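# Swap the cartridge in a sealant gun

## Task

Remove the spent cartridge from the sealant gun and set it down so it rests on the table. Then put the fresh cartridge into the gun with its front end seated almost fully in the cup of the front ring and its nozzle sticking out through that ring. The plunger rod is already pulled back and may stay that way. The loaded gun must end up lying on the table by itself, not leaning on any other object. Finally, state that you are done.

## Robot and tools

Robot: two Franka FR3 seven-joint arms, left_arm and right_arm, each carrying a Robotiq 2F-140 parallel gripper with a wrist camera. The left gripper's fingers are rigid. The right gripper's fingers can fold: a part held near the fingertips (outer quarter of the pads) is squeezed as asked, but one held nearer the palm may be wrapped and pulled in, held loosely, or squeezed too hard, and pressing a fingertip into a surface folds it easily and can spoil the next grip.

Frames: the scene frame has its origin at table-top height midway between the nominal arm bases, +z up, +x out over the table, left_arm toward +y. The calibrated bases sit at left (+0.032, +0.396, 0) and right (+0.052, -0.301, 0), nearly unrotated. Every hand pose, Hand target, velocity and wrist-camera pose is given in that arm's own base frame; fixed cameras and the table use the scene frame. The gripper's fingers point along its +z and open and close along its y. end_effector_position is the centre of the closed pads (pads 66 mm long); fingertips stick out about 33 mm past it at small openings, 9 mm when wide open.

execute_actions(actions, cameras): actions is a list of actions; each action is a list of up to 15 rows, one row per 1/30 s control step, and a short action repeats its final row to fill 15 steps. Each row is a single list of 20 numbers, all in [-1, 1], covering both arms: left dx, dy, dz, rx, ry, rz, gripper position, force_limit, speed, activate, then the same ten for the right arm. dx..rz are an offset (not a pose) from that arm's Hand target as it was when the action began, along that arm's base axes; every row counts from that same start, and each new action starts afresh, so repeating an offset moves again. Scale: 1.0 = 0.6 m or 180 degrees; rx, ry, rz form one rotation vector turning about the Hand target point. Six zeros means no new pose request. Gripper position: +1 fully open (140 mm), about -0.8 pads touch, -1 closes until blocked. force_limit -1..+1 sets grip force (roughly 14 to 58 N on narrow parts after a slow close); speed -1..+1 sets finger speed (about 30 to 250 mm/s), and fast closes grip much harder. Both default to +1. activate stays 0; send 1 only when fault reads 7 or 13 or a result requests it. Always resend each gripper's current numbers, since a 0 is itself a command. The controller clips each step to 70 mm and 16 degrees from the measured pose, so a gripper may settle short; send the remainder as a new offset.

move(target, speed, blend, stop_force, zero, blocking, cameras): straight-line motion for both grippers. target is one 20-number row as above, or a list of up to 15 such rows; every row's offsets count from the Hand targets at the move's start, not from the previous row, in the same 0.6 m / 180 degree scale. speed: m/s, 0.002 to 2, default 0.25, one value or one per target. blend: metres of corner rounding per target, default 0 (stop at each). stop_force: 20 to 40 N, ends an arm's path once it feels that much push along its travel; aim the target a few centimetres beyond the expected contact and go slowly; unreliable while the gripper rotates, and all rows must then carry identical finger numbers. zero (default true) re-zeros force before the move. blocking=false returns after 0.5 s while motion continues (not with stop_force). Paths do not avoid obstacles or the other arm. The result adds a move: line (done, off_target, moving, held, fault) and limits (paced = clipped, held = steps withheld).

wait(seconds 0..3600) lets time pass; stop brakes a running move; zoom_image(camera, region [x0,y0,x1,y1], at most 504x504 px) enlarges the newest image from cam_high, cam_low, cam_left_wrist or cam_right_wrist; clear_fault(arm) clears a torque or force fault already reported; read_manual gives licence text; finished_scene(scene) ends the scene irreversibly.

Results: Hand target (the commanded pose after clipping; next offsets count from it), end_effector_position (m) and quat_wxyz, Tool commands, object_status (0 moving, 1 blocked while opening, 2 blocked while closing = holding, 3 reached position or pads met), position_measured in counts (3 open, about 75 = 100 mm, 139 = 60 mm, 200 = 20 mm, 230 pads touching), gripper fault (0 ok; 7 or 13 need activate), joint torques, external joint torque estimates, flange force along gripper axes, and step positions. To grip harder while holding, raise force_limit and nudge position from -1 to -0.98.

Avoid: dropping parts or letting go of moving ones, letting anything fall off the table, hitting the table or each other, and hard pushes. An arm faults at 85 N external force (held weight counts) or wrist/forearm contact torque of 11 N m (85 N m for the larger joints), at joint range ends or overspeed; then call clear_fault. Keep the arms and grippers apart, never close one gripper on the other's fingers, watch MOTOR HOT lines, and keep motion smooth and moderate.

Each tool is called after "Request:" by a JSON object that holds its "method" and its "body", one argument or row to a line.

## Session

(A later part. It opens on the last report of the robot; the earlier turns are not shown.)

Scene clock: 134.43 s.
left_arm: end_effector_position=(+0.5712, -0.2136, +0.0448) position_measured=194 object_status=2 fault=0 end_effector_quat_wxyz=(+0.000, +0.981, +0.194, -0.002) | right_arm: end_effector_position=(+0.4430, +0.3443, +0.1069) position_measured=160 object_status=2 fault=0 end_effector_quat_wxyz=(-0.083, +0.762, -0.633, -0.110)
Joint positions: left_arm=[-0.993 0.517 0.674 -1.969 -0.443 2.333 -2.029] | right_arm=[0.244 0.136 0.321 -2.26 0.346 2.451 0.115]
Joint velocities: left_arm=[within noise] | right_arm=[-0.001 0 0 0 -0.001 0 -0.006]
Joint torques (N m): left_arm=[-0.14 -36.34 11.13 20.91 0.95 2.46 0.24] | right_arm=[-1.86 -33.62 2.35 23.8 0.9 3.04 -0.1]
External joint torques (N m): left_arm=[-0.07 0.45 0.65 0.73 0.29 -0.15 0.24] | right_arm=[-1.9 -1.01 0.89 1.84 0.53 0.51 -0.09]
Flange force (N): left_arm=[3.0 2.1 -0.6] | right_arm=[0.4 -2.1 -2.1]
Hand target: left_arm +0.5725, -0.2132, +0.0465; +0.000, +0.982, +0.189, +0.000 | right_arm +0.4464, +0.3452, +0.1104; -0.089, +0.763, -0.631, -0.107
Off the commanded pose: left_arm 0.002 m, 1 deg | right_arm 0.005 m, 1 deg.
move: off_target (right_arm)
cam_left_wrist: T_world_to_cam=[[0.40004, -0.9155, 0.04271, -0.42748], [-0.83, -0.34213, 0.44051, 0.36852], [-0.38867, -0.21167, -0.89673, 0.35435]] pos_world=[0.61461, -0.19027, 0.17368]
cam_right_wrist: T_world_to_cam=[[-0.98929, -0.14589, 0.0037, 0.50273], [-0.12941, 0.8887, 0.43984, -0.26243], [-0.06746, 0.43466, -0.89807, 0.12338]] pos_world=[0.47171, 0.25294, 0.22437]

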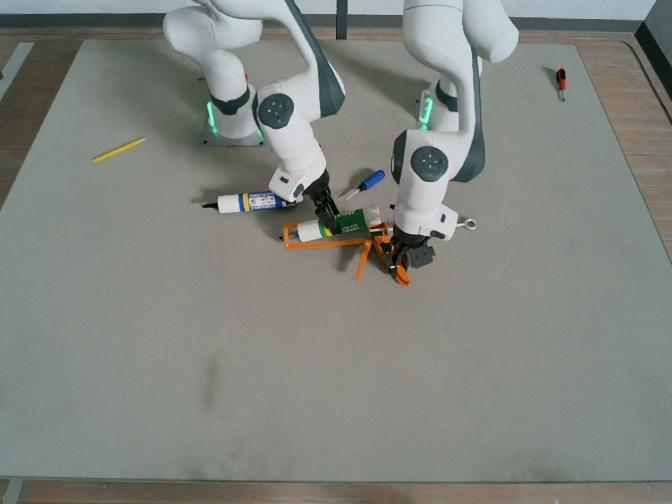

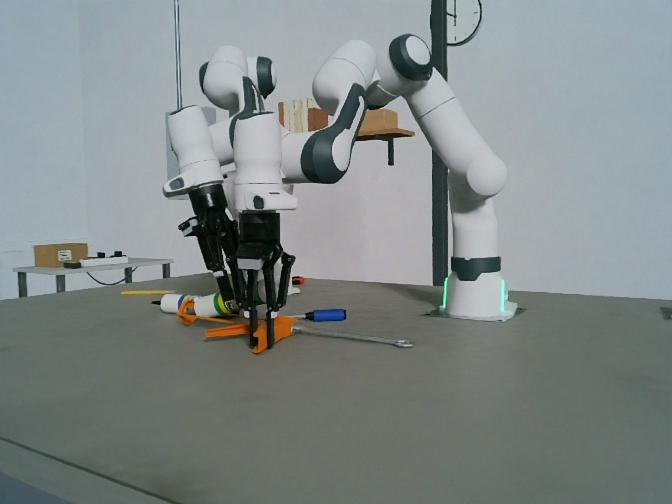

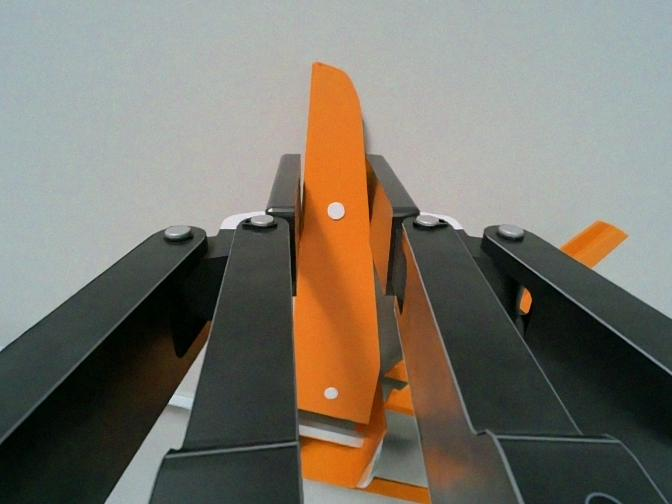

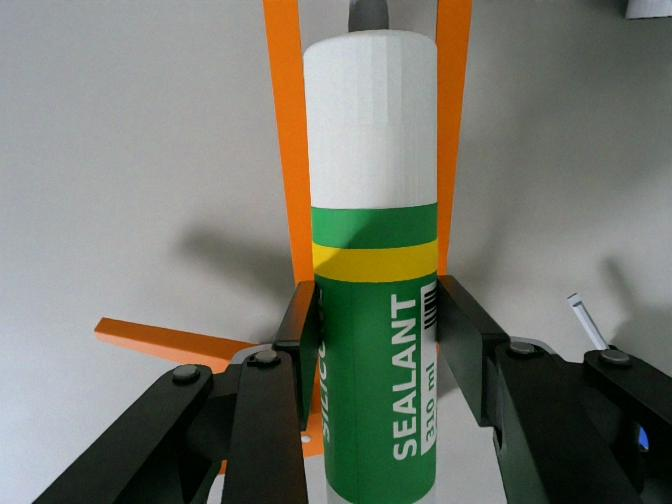

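Request:
{"method": "move", "body": {
  "target": [0,0,0,0,0,0,-1,0,-1,0, 0.0073,-0.0394,-0.0115,0,0,0,-1,0,-1,0],
  "speed": 0.06,
  "cameras": ["cam_high","cam_low","cam_right_wrist","cam_left_wrist"]
}}

Request:
{"method": "zoom_image", "body": {
  "camera": "cam_low",
  "region": [165, 270, 305, 355]
}}

Request:
{"method": "zoom_image", "body": {
  "camera": "cam_high",
  "region": [275, 215, 335, 255]
}}

Scene clock: 136.00 s.
left_arm: end_effector_position=(+0.5712, -0.2136, +0.0448) position_measured=194 object_status=2 fault=0 end_effector_quat_wxyz=(+0.000, +0.981, +0.194, -0.002) | right_arm: end_effector_position=(+0.4476, +0.3206, +0.1002) position_measured=160 object_status=2 fault=0 end_effector_quat_wxyz=(-0.083, +0.762, -0.633, -0.110)
Joint positions: left_arm=[-0.993 0.517 0.674 -1.969 -0.443 2.333 -2.029] | right_arm=[0.211 0.127 0.31 -2.288 0.362 2.457 0.058]
Joint velocities: left_arm=[within noise] | right_arm=[0 0 0 0 0 0.001 -0.007]
Joint torques (N m): left_arm=[-0.15 -36.29 11.12 20.91 0.95 2.45 0.24] | right_arm=[-1.83 -33.25 2.54 23.47 0.86 2.98 -0.21]
External joint torques (N m): left_arm=[-0.13 0.32 0.64 0.86 0.29 -0.14 0.24] | right_arm=[-1.83 -1.04 1.25 1.77 0.51 0.49 -0.2]
Flange force (N): left_arm=[2.9 2.2 -0.9] | right_arm=[0.5 -1.5 -2.0]
Hand target: left_arm +0.5725, -0.2132, +0.0465; +0.000, +0.982, +0.189, +0.000 | right_arm +0.4508, +0.3216, +0.1035; -0.089, +0.763, -0.631, -0.107
Off the commanded pose: left_arm 0.002 m, 1 deg | right_arm 0.005 m, 1 deg.
move: off_target (right_arm)
cam_left_wrist: T_world_to_cam=[[0.40004, -0.9155, 0.04271, -0.42748], [-0.83, -0.34213, 0.44051, 0.36852], [-0.38867, -0.21167, -0.89673, 0.35435]] pos_world=[0.61461, -0.19027, 0.17368]
cam_right_wrist: T_world_to_cam=[[-0.98937, -0.14535, 0.00371, 0.50365], [-0.1289, 0.88865, 0.4401, -0.238], [-0.06727, 0.43495, -0.89794, 0.12774]] pos_world=[0.47621, 0.22914, 0.21757]

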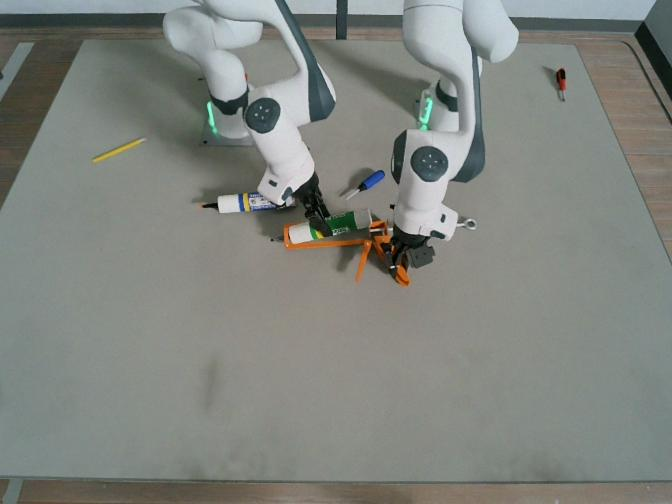

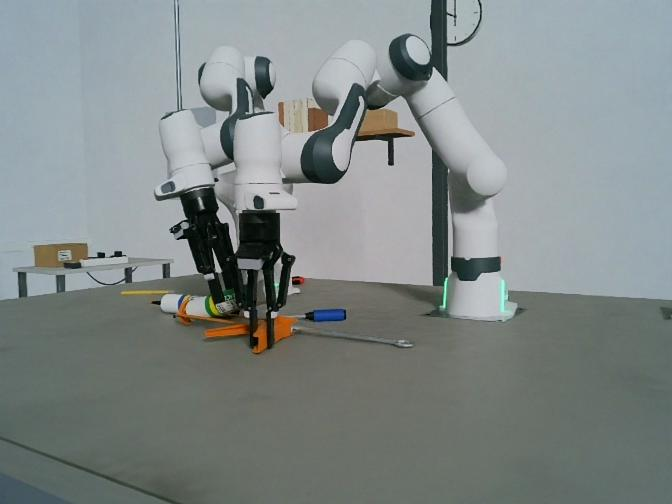

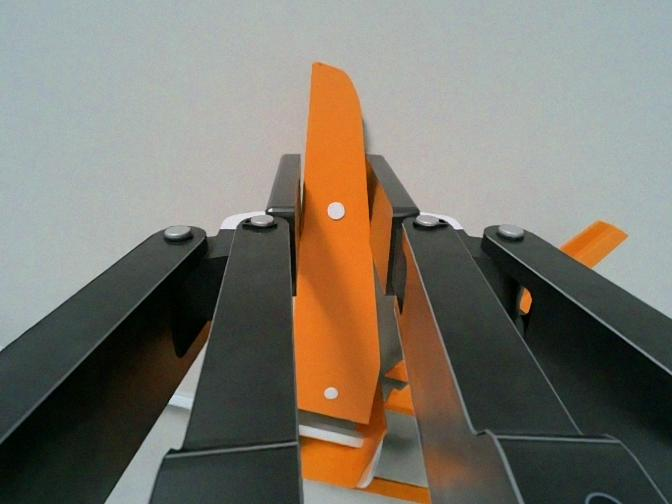

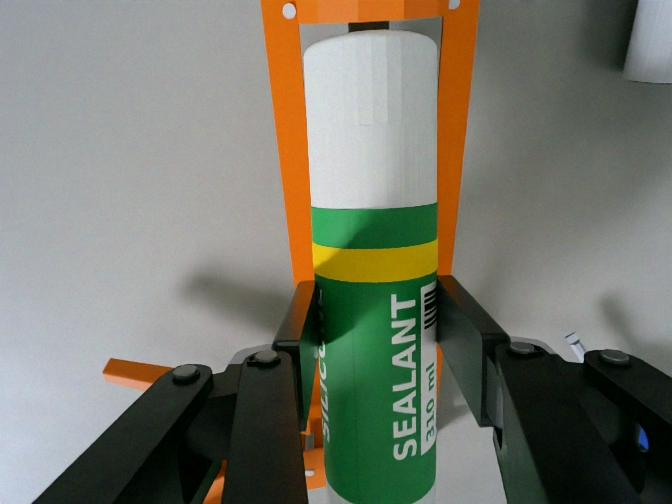

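Scaled by 3.600.

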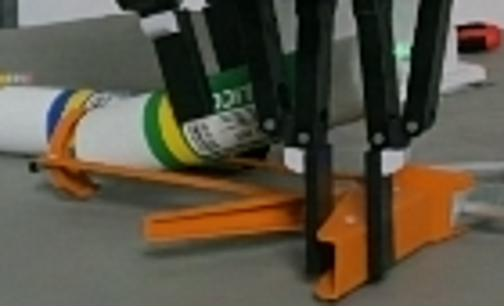

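Scaled by 8.400.

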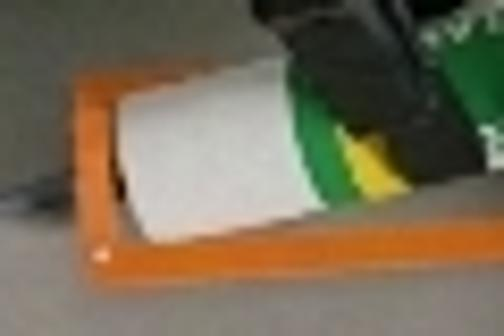

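Request:
{"method": "zoom_image", "body": {
  "camera": "cam_right_wrist",
  "region": [240, 0, 500, 140]
}}

Request:
{"method": "zoom_image", "body": {
  "camera": "cam_low",
  "region": [165, 285, 245, 335]
}}

Scaled by 1.938.

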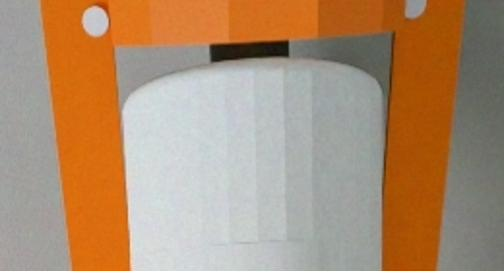

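Scaled by 6.300.

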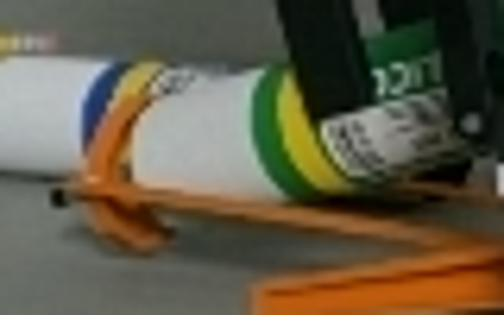

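Request:
{"method": "zoom_image", "body": {
  "camera": "cam_right_wrist",
  "region": [290, 40, 450, 90]
}}

Request:
{"method": "zoom_image", "body": {
  "camera": "cam_right_wrist",
  "region": [290, 454, 450, 504]
}}

Scaled by 3.150.

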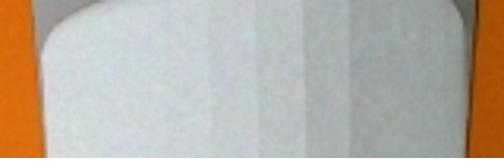

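Scaled by 3.150.

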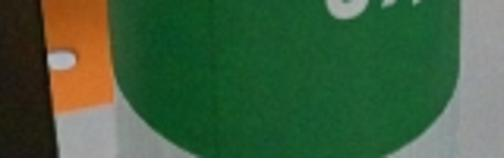

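Request:
{"method": "zoom_image", "body": {
  "camera": "cam_low",
  "region": [172, 288, 212, 328]
}}

Request:
{"method": "zoom_image", "body": {
  "camera": "cam_high",
  "region": [278, 218, 308, 254]
}}

Scaled by 12.600.

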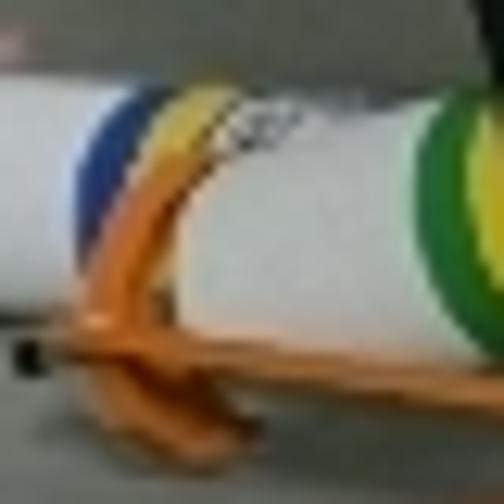

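Scaled by 14.000.

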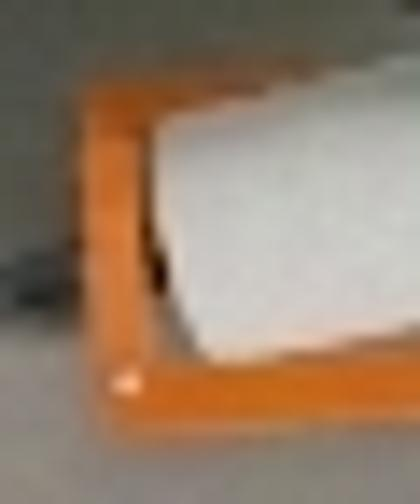

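Request:
{"method": "move", "body": {
  "target": [0,0,0,0,0,0,-1,0,-1,0, 0.0008,-0.0041,-0.0079,0,0,0,-1,0,-1,0],
  "speed": 0.03,
  "cameras": ["cam_high","cam_low","cam_right_wrist"]
}}

Request:
{"method": "zoom_image", "body": {
  "camera": "cam_low",
  "region": [172, 288, 212, 328]
}}

Request:
{"method": "zoom_image", "body": {
  "camera": "cam_right_wrist",
  "region": [290, 0, 450, 80]
}}

Scene clock: 142.77 s.
left_arm: end_effector_position=(+0.5712, -0.2136, +0.0448) position_measured=194 object_status=2 fault=0 end_effector_quat_wxyz=(+0.000, +0.981, +0.194, -0.002) | right_arm: end_effector_position=(+0.4480, +0.3190, +0.0969) position_measured=160 object_status=2 fault=0 end_effector_quat_wxyz=(-0.084, +0.762, -0.632, -0.109)
Joint positions: left_arm=[-0.993 0.517 0.674 -1.969 -0.443 2.333 -2.029] | right_arm=[0.209 0.131 0.31 -2.293 0.364 2.467 0.05]
Joint velocities: left_arm=[within noise] | right_arm=[0 0.001 0.001 0 0.001 0.004 -0.005]
Joint torques (N m): left_arm=[-0.3 -36.33 10.98 20.9 0.95 2.46 0.26] | right_arm=[-1.91 -32.18 2.23 23.39 0.86 2.96 -0.25]
External joint torques (N m): left_arm=[-0.37 0.26 0.43 0.86 0.29 -0.13 0.26] | right_arm=[-1.95 0.06 0.87 1.82 0.53 0.48 -0.25]
Flange force (N): left_arm=[2.4 2.2 -0.9] | right_arm=[0.7 -4.6 0.1]
Hand target: left_arm +0.5725, -0.2132, +0.0465; +0.000, +0.982, +0.189, +0.000 | right_arm +0.4512, +0.3191, +0.0988; -0.089, +0.763, -0.631, -0.107
Off the commanded pose: left_arm 0.002 m, 1 deg | right_arm 0.004 m, 1 deg.
move: off_target (right_arm)
cam_right_wrist: T_world_to_cam=[[-0.98913, -0.14704, 0.00138, 0.50449], [-0.13139, 0.88797, 0.44073, -0.23388], [-0.06603, 0.43576, -0.89764, 0.12465]] pos_world=[0.47651, 0.22754, 0.21428]

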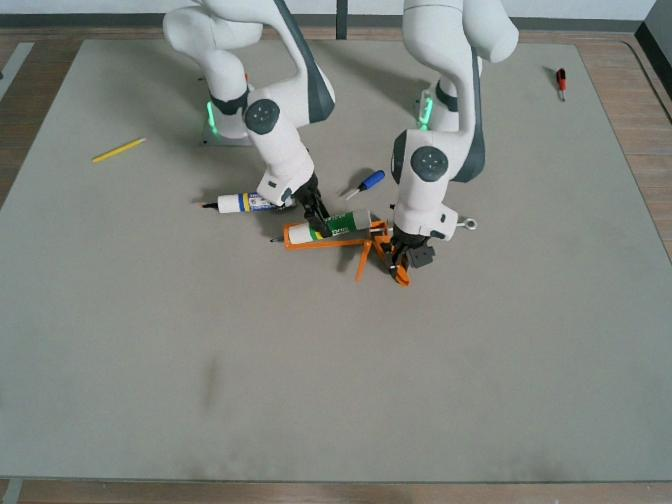

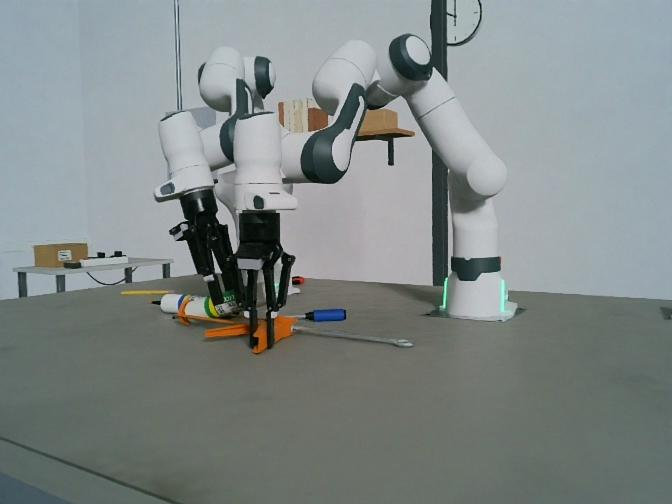

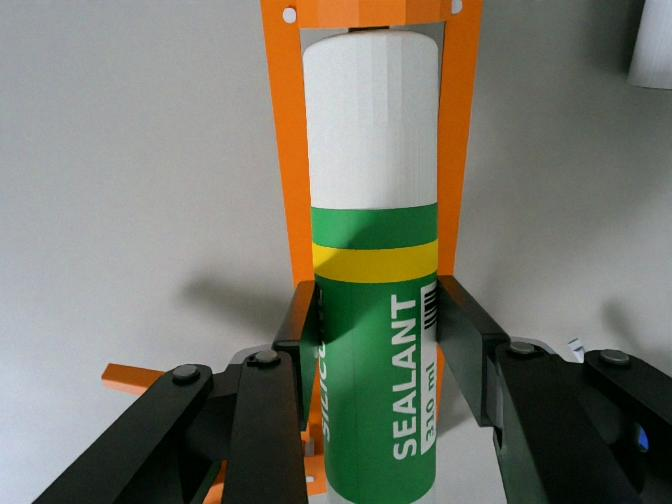

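Scaled by 12.600.

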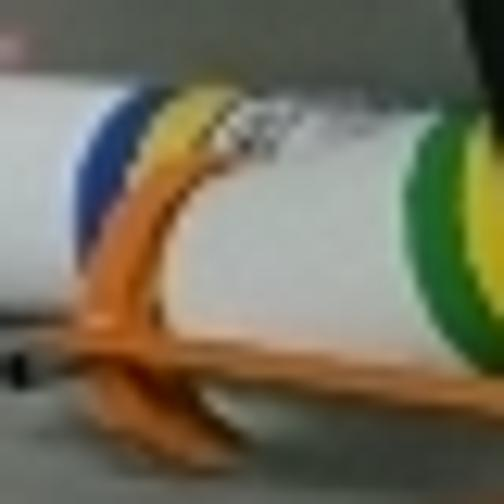

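Scaled by 3.150.

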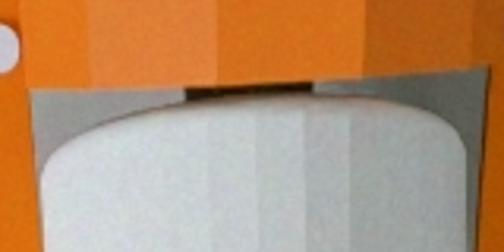

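Request:
{"method": "move", "body": {
  "target": [0,0,0,0,0,0,-1,0,-1,0, 0.0013,-0.0066,-0.0016,0,0,0,-1,0,-1,0],
  "speed": 0.03,
  "cameras": ["cam_high","cam_low","cam_right_wrist"]
}}

Request:
{"method": "zoom_image", "body": {
  "camera": "cam_low",
  "region": [172, 288, 212, 328]
}}

Request:
{"method": "zoom_image", "body": {
  "camera": "cam_right_wrist",
  "region": [290, 0, 450, 80]
}}

Scene clock: 144.13 s.
left_arm: end_effector_position=(+0.5712, -0.2136, +0.0448) position_measured=194 object_status=2 fault=0 end_effector_quat_wxyz=(+0.000, +0.981, +0.194, -0.002) | right_arm: end_effector_position=(+0.4488, +0.3150, +0.0954) position_measured=160 object_status=2 fault=0 end_effector_quat_wxyz=(-0.084, +0.762, -0.633, -0.109)
Joint positions: left_arm=[-0.993 0.517 0.674 -1.969 -0.443 2.333 -2.029] | right_arm=[0.203 0.131 0.309 -2.297 0.367 2.468 0.041]
Joint velocities: left_arm=[within noise] | right_arm=[0 -0.002 0.001 0 -0.001 -0.001 -0.004]
Joint torques (N m): left_arm=[-0.39 -36.34 10.85 20.97 0.95 2.48 0.21] | right_arm=[-1.84 -32.43 2.16 23.09 0.84 2.98 -0.25]
External joint torques (N m): left_arm=[-0.27 0.45 0.41 0.78 0.29 -0.13 0.21] | right_arm=[-1.75 -0.35 0.93 1.64 0.51 0.5 -0.24]
Flange force (N): left_arm=[2.7 2.4 -0.5] | right_arm=[0.7 -2.9 -0.5]
Hand target: left_arm +0.5725, -0.2132, +0.0465; +0.000, +0.982, +0.189, +0.000 | right_arm +0.4520, +0.3152, +0.0978; -0.089, +0.763, -0.631, -0.107
Off the commanded pose: left_arm 0.002 m, 1 deg | right_arm 0.004 m, 1 deg.
move: off_target (right_arm)
cam_right_wrist: T_world_to_cam=[[-0.9892, -0.14656, 0.00196, 0.5045], [-0.1307, 0.88805, 0.44078, -0.22992], [-0.06634, 0.43576, -0.89762, 0.12525]] pos_world=[0.47731, 0.22354, 0.21277]

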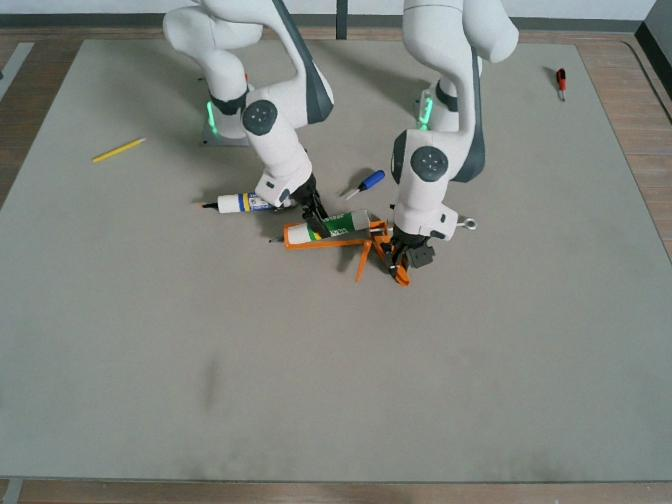

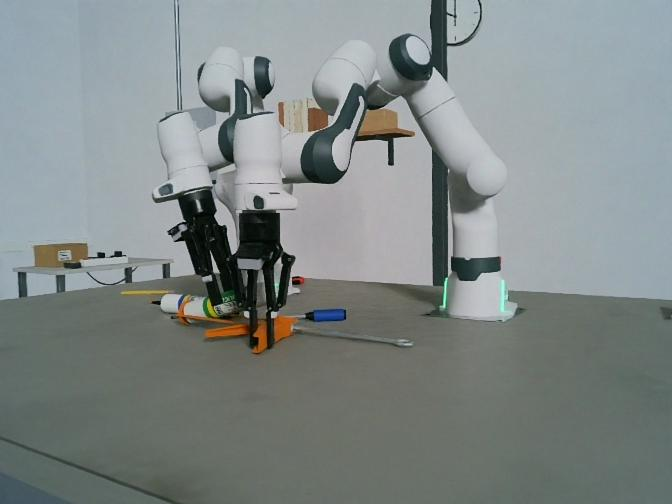

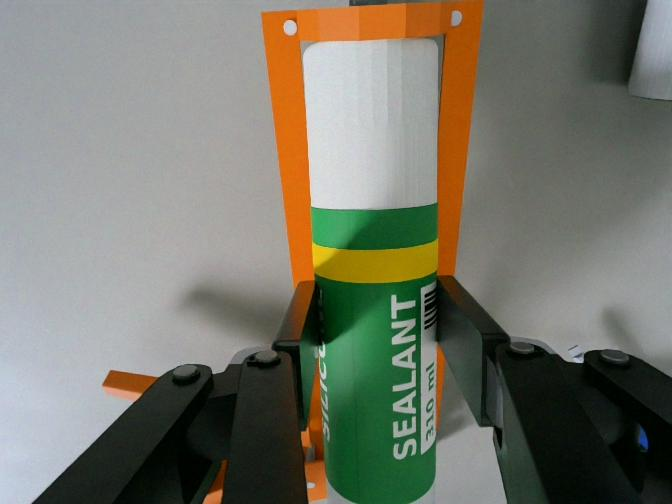

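Scaled by 12.600.

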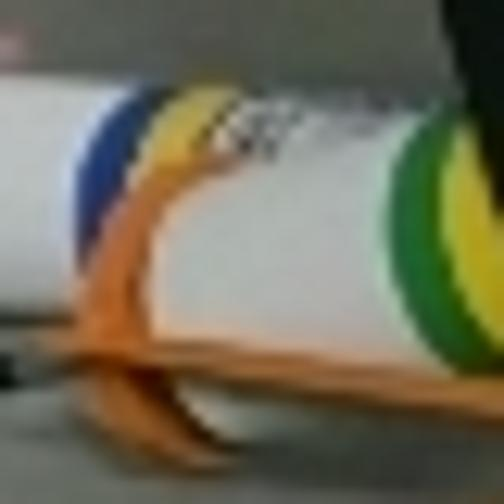

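Scaled by 3.150.

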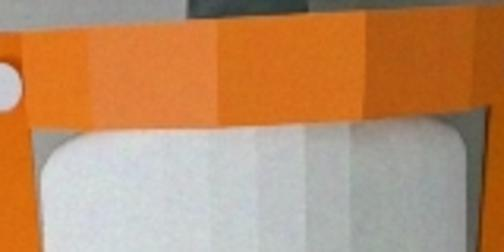

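Request:
{"method": "move", "body": {
  "target": [0,0,0,0,0,0,-1,0,-1,0, 0.0006,-0.0032,-0.0009,0,0,0,-1,0,-1,0],
  "speed": 0.03
}}

Request:
{"method": "move", "body": {
  "target": [0,0,0,0,0,0,-1,0,-1,0, 0.0006,-0.0032,-0.0009,0,0,0,-1,0,-1,0],
  "speed": 0.03,
  "cameras": ["cam_low","cam_right_wrist"]
}}

Request:
{"method": "zoom_image", "body": {
  "camera": "cam_low",
  "region": [172, 288, 212, 328]
}}

Request:
{"method": "zoom_image", "body": {
  "camera": "cam_right_wrist",
  "region": [290, 0, 450, 80]
}}

Scene clock: 145.47 s.
left_arm: end_effector_position=(+0.5712, -0.2136, +0.0448) position_measured=194 object_status=2 fault=0 end_effector_quat_wxyz=(+0.000, +0.981, +0.194, -0.002) | right_arm: end_effector_position=(+0.4490, +0.3133, +0.0947) position_measured=160 object_status=2 fault=0 end_effector_quat_wxyz=(-0.084, +0.762, -0.632, -0.110)
Joint positions: left_arm=[-0.993 0.517 0.674 -1.969 -0.443 2.333 -2.029] | right_arm=[0.2 0.131 0.309 -2.299 0.368 2.469 0.035]
Joint velocities: left_arm=[within noise] | right_arm=[0 0 0.002 0 0 0 -0.004]
Joint torques (N m): left_arm=[-0.37 -36.3 10.82 20.88 0.95 2.46 0.21] | right_arm=[-1.89 -32.53 2.13 23.19 0.84 2.97 -0.19]
External joint torques (N m): left_arm=[-0.12 0.39 0.52 0.74 0.29 -0.13 0.21] | right_arm=[-1.95 -0.47 0.77 1.76 0.51 0.51 -0.18]
Flange force (N): left_arm=[2.7 2.1 -0.6] | right_arm=[0.8 -3.2 -0.9]
Hand target: left_arm +0.5725, -0.2132, +0.0465; +0.000, +0.982, +0.189, +0.000 | right_arm +0.4524, +0.3132, +0.0973; -0.089, +0.763, -0.631, -0.107
Off the commanded pose: left_arm 0.002 m, 1 deg | right_arm 0.004 m, 1 deg.
move: off_target (right_arm)

Scene clock: 145.97 s.
left_arm: end_effector_position=(+0.5712, -0.2136, +0.0448) position_measured=194 object_status=2 fault=0 end_effector_quat_wxyz=(+0.000, +0.981, +0.194, -0.002) | right_arm: end_effector_position=(+0.4493, +0.3114, +0.0940) position_measured=160 object_status=2 fault=0 end_effector_quat_wxyz=(-0.084, +0.762, -0.632, -0.110)
Joint positions: left_arm=[-0.993 0.517 0.674 -1.969 -0.443 2.333 -2.029] | right_arm=[0.197 0.131 0.308 -2.301 0.369 2.469 0.031]
Joint velocities: left_arm=[within noise] | right_arm=[-0.001 0.001 0 -0.001 0 0 -0.005]
Joint torques (N m): left_arm=[-0.4 -36.29 10.74 20.89 0.95 2.47 0.22] | right_arm=[-1.9 -32.73 2.17 23.05 0.85 2.94 -0.18]
External joint torques (N m): left_arm=[-0.32 0.34 0.32 0.85 0.29 -0.12 0.22] | right_arm=[-1.88 -0.52 0.88 1.54 0.53 0.46 -0.17]
Flange force (N): left_arm=[2.6 2.4 -0.6] | right_arm=[0.9 -2.2 -1.0]
Hand target: left_arm +0.5725, -0.2132, +0.0465; +0.000, +0.982, +0.189, +0.000 | right_arm +0.4527, +0.3113, +0.0967; -0.089, +0.763, -0.631, -0.107
Off the commanded pose: left_arm 0.002 m, 1 deg | right_arm 0.004 m, 1 deg.
move: off_target (right_arm)
cam_right_wrist: T_world_to_cam=[[-0.98911, -0.14719, 0.00251, 0.50463], [-0.13101, 0.8879, 0.44099, -0.22574], [-0.06714, 0.43585, -0.89751, 0.12589]] pos_world=[0.47801, 0.21984, 0.21127]

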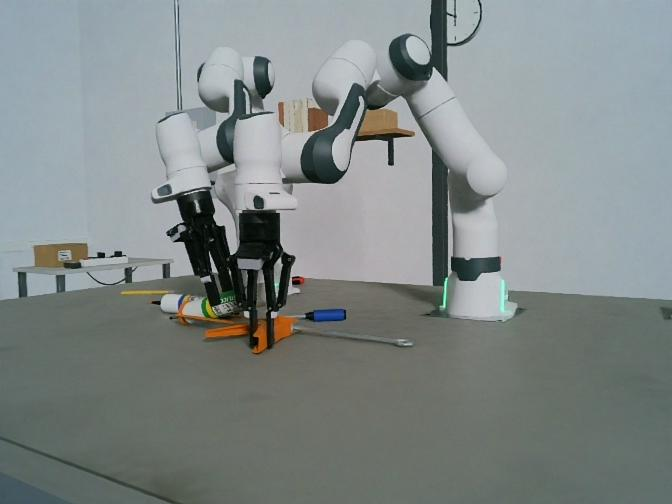

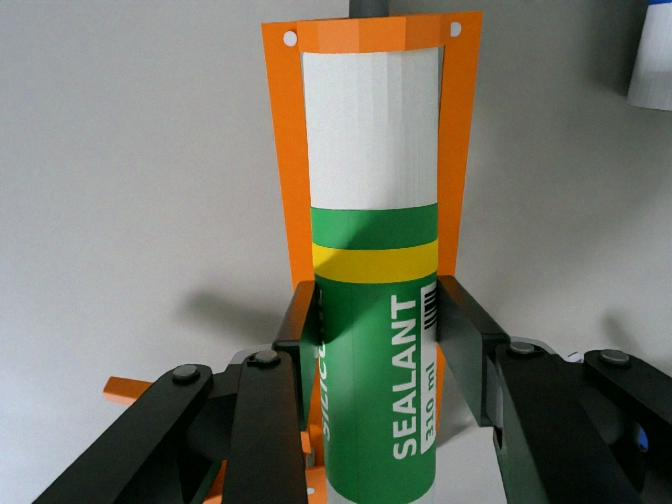

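Scaled by 12.600.

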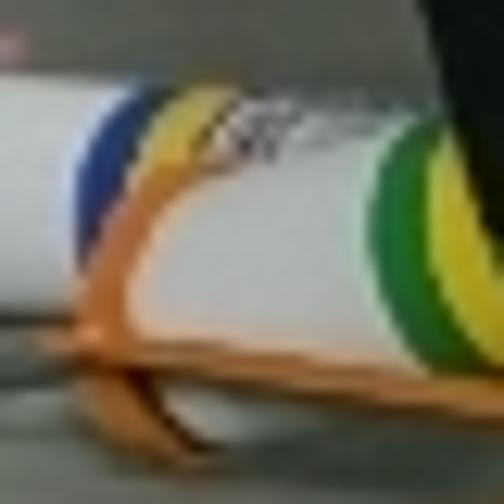

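Scaled by 3.150.

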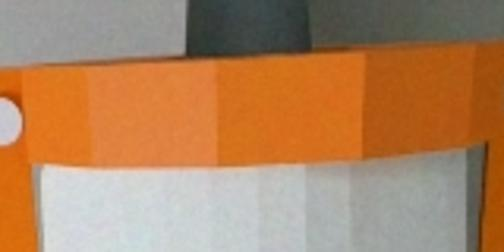

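Request:
{"method": "wait", "body": {
  "seconds": 0.1,
  "cameras": ["cam_high", "cam_low"]
}}

Request:
{"method": "zoom_image", "body": {
  "camera": "cam_high",
  "region": [345, 195, 405, 245]
}}

Request:
{"method": "zoom_image", "body": {
  "camera": "cam_low",
  "region": [200, 270, 300, 345]
}}

Scene clock: 147.33 s.
left_arm: end_effector_position=(+0.5712, -0.2136, +0.0448) position_measured=194 object_status=2 fault=0 end_effector_quat_wxyz=(+0.000, +0.981, +0.194, -0.002) | right_arm: end_effector_position=(+0.4493, +0.3113, +0.0939) position_measured=160 object_status=2 fault=0 end_effector_quat_wxyz=(-0.084, +0.762, -0.632, -0.110)
Joint positions: left_arm=[-0.993 0.517 0.674 -1.969 -0.443 2.333 -2.029] | right_arm=[0.197 0.131 0.308 -2.301 0.369 2.469 0.03]
Joint torques (N m): left_arm=[-0.45 -36.35 10.74 21.01 0.94 2.49 0.23] | right_arm=[-1.92 -32.74 2.1 23.12 0.84 2.95 -0.25]
External joint torques (N m): left_arm=[-0.44 0.24 0.25 0.97 0.28 -0.1 0.23] | right_arm=[-1.89 -0.67 0.82 1.69 0.51 0.48 -0.24]
Flange force (N): left_arm=[2.6 2.6 -0.8] | right_arm=[1.0 -2.4 -1.4]
Hand target: left_arm +0.5725, -0.2132, +0.0465; +0.000, +0.982, +0.189, +0.000 | right_arm +0.4527, +0.3113, +0.0967; -0.089, +0.763, -0.631, -0.107
Tool commands: left_gripper/position=-1.0 left_gripper/force_limit=+0.0 left_gripper/speed=-1.0 left_gripper/activate=+0.0 right_gripper/position=-1.0 right_gripper/force_limit=+0.0 right_gripper/speed=-1.0 right_gripper/activate=+0.0
Off the commanded pose: left_arm 0.002 m, 1 deg | right_arm 0.004 m, 1 deg.
wait: 0.10 s; at rest from the start

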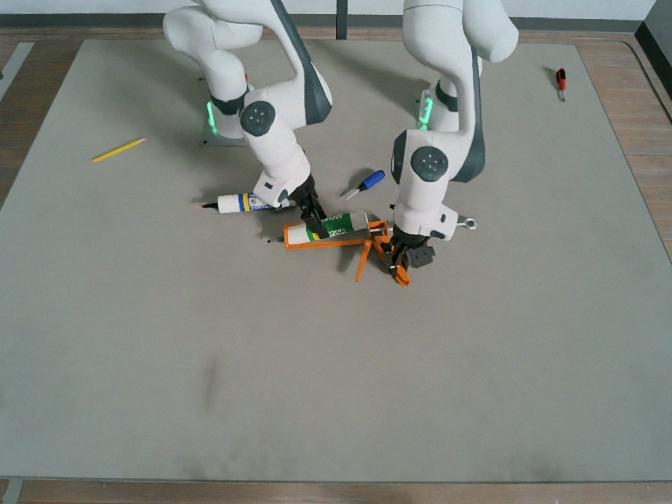

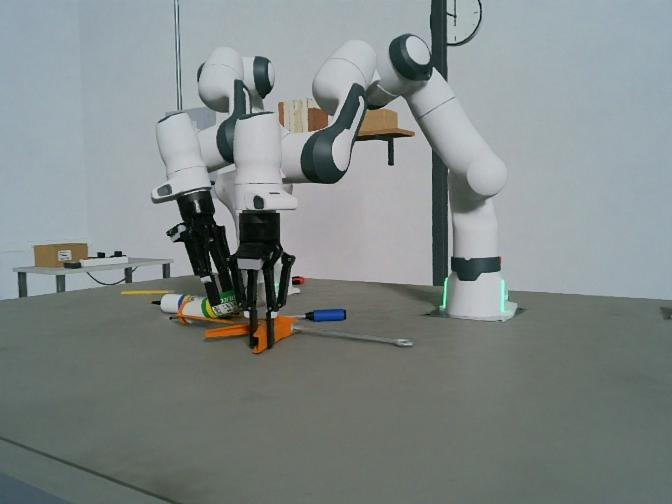

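Scaled by 8.400.

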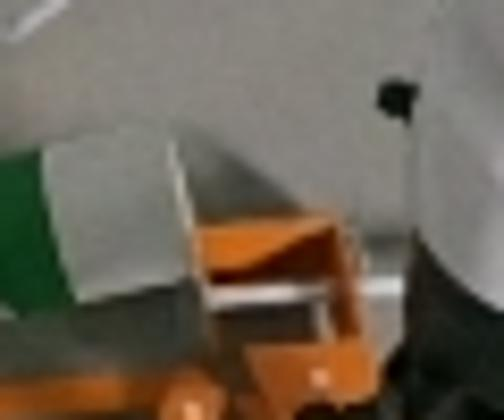

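Scaled by 5.040.

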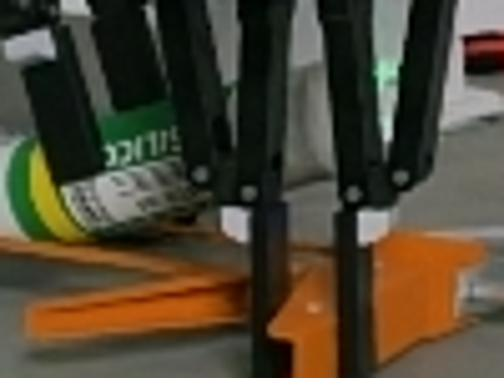

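Request:
{"method": "move", "body": {
  "target": [0,0,0,0,0,0,-1,0,-1,0, -0.00065,0.0033,-0.0074,-0.01635,-0.0032,0,-1,0,-1,0],
  "speed": 0.03,
  "cameras": ["cam_high","cam_low","cam_right_wrist"]
}}

Request:
{"method": "zoom_image", "body": {
  "camera": "cam_low",
  "region": [172, 288, 212, 328]
}}

Request:
{"method": "zoom_image", "body": {
  "camera": "cam_high",
  "region": [345, 195, 405, 245]
}}

Request:
{"method": "zoom_image", "body": {
  "camera": "cam_right_wrist",
  "region": [290, 0, 450, 80]
}}

Scene clock: 149.47 s.
left_arm: end_effector_position=(+0.5711, -0.2136, +0.0448) position_measured=194 object_status=2 fault=0 end_effector_quat_wxyz=(+0.000, +0.981, +0.194, -0.002) | right_arm: end_effector_position=(+0.4487, +0.3120, +0.0897) position_measured=160 object_status=2 fault=0 end_effector_quat_wxyz=(-0.068, +0.767, -0.631, -0.090)
Joint positions: left_arm=[-0.993 0.517 0.674 -1.969 -0.442 2.333 -2.029] | right_arm=[0.225 0.142 0.3 -2.292 0.286 2.473 0.107]
Joint velocities: left_arm=[within noise] | right_arm=[0 0 0 0.001 -0.001 0.001 0.007]
Joint torques (N m): left_arm=[-0.46 -36.33 10.66 20.8 0.92 2.46 0.23] | right_arm=[-1.13 -32.33 1.76 23.8 0.18 3.15 0.18]
External joint torques (N m): left_arm=[-0.28 0.3 0.32 0.71 0.27 -0.13 0.23] | right_arm=[-1.09 0.17 0.41 2.4 -0.18 0.6 0.18]
Flange force (N): left_arm=[2.3 2.0 -0.6] | right_arm=[-2.0 -8.1 0.8]
Hand target: left_arm +0.5725, -0.2132, +0.0465; +0.000, +0.982, +0.189, +0.000 | right_arm +0.4524, +0.3133, +0.0923; -0.072, +0.765, -0.633, -0.087
Off the commanded pose: left_arm 0.002 m, 1 deg | right_arm 0.005 m, 1 deg.
move: off_target (right_arm)
cam_right_wrist: T_world_to_cam=[[-0.98794, -0.15483, -0.0013, 0.5063], [-0.14268, 0.90709, 0.39601, -0.2212], [-0.06013, 0.39142, -0.91825, 0.13443]] pos_world=[0.47671, 0.22642, 0.2117]

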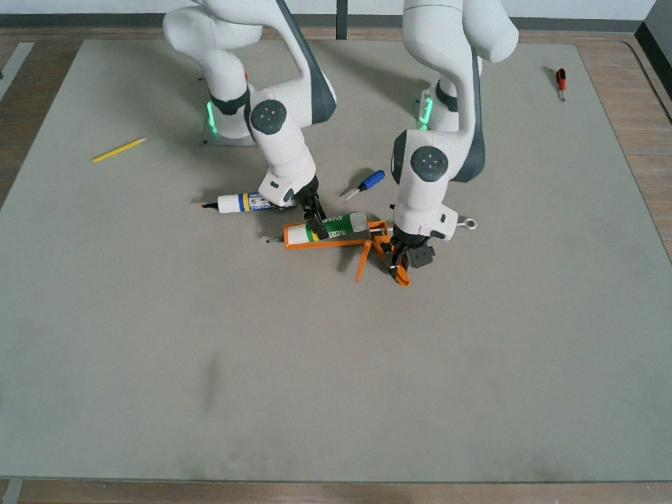

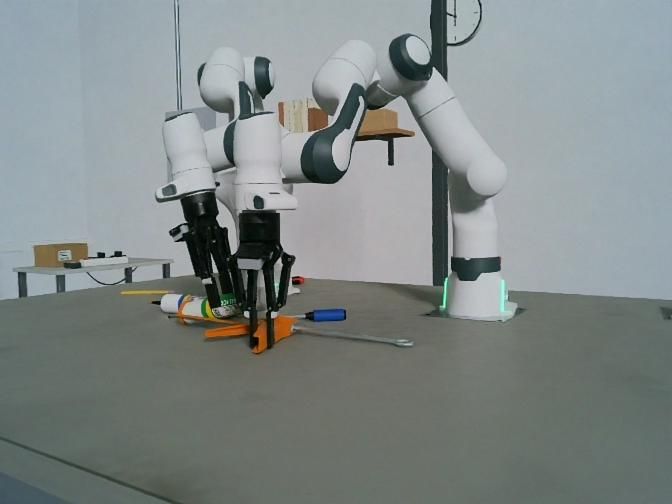

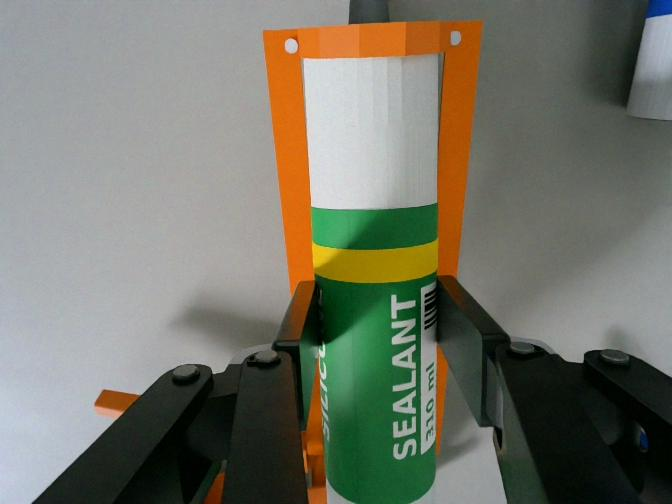

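Scaled by 12.600.

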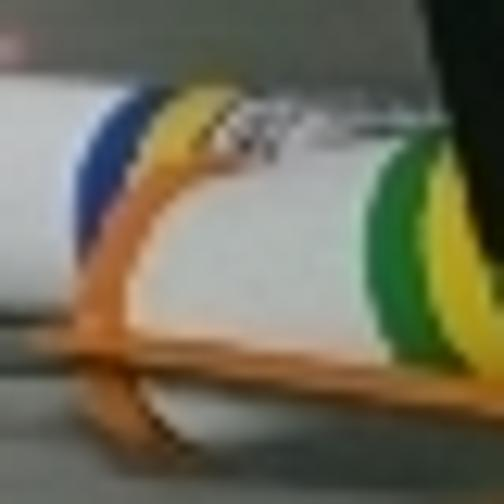

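Scaled by 8.400.

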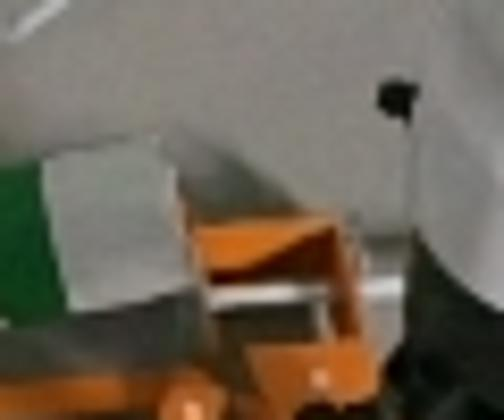

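Scaled by 3.150.

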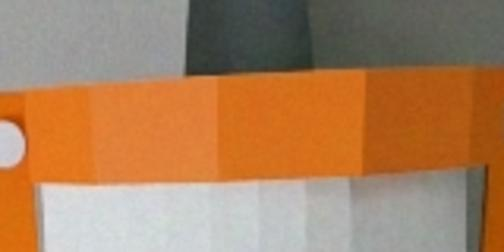

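Request:
{"method": "move", "body": {
  "target": [0,0,0,0,0,0,-1,0,-1,0, -0.0002,0.001,-0.0051,-0.0109,-0.0021,0,-1,0,-1,0],
  "speed": 0.02,
  "cameras": ["cam_high","cam_low","cam_right_wrist","cam_left_wrist"]
}}

Request:
{"method": "zoom_image", "body": {
  "camera": "cam_high",
  "region": [345, 195, 405, 245]
}}

Request:
{"method": "zoom_image", "body": {
  "camera": "cam_right_wrist",
  "region": [290, 0, 450, 80]
}}

Scene clock: 151.63 s.
left_arm: end_effector_position=(+0.5711, -0.2136, +0.0448) position_measured=194 object_status=2 fault=0 end_effector_quat_wxyz=(+0.000, +0.981, +0.194, -0.002) | right_arm: end_effector_position=(+0.4487, +0.3130, +0.0866) position_measured=160 object_status=2 fault=0 end_effector_quat_wxyz=(-0.058, +0.769, -0.633, -0.077)
Joint positions: left_arm=[-0.993 0.517 0.674 -1.969 -0.442 2.333 -2.029] | right_arm=[0.246 0.152 0.293 -2.283 0.227 2.473 0.166]
Joint velocities: left_arm=[within noise] | right_arm=[0 0 0 0.001 0 -0.001 0.004]
Joint torques (N m): left_arm=[-0.4 -36.35 10.73 20.62 0.93 2.46 0.24] | right_arm=[-1.32 -32.8 1.53 23.49 0.11 2.93 0.27]
External joint torques (N m): left_arm=[-0.29 0.38 0.3 0.47 0.27 -0.14 0.24] | right_arm=[-1.2 -0.04 0.18 2.19 -0.27 0.36 0.27]
Flange force (N): left_arm=[1.7 1.5 -0.4] | right_arm=[-1.8 -7.3 -0.2]
Hand target: left_arm +0.5725, -0.2132, +0.0465; +0.000, +0.982, +0.189, +0.000 | right_arm +0.4522, +0.3139, +0.0892; -0.061, +0.767, -0.635, -0.074
Off the commanded pose: left_arm 0.002 m, 1 deg | right_arm 0.004 m, 1 deg.
move: off_target (right_arm)
cam_left_wrist: T_world_to_cam=[[0.39999, -0.91553, 0.04259, -0.42739], [-0.82998, -0.34212, 0.44055, 0.36842], [-0.38877, -0.21157, -0.89672, 0.35438]] pos_world=[0.61451, -0.19027, 0.17368]
cam_right_wrist: T_world_to_cam=[[-0.98787, -0.15526, -0.00348, 0.50675], [-0.14587, 0.91998, 0.36381, -0.22079], [-0.05328, 0.3599, -0.93147, 0.13902]] pos_world=[0.4758, 0.23177, 0.21159]

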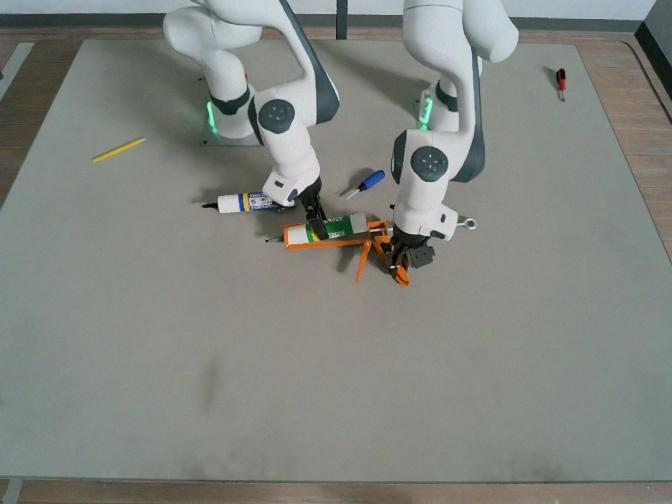

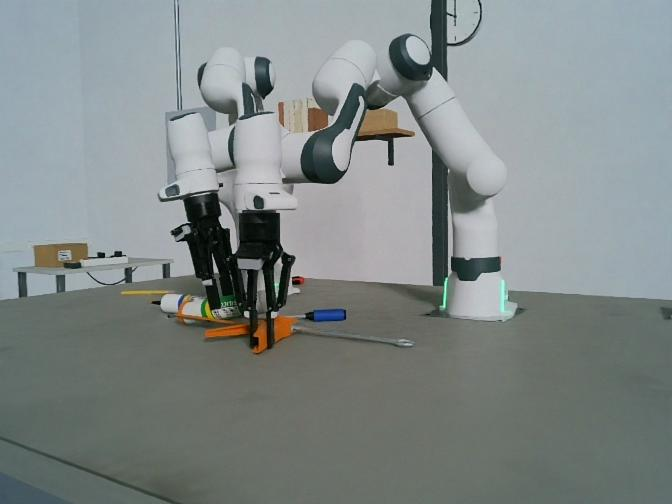

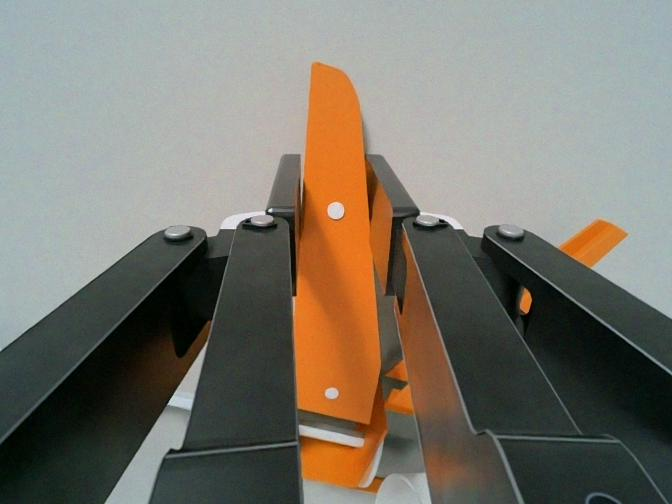

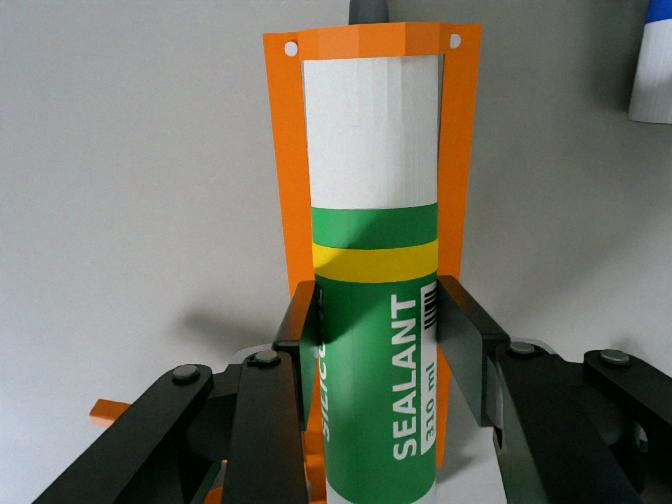

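Scaled by 8.400.

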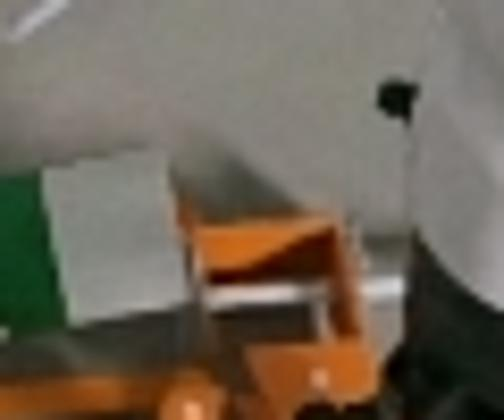

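Scaled by 3.150.

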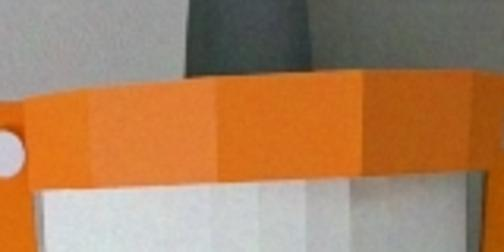

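Request:
{"method": "zoom_image", "body": {
  "camera": "cam_left_wrist",
  "region": [280, 390, 480, 504]
}}

Scaled by 2.520.

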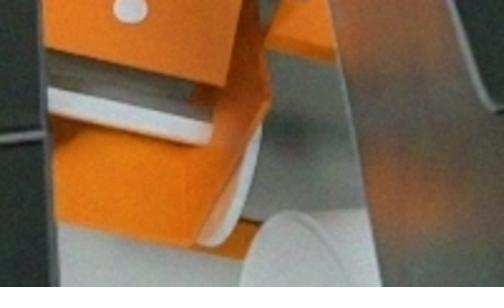

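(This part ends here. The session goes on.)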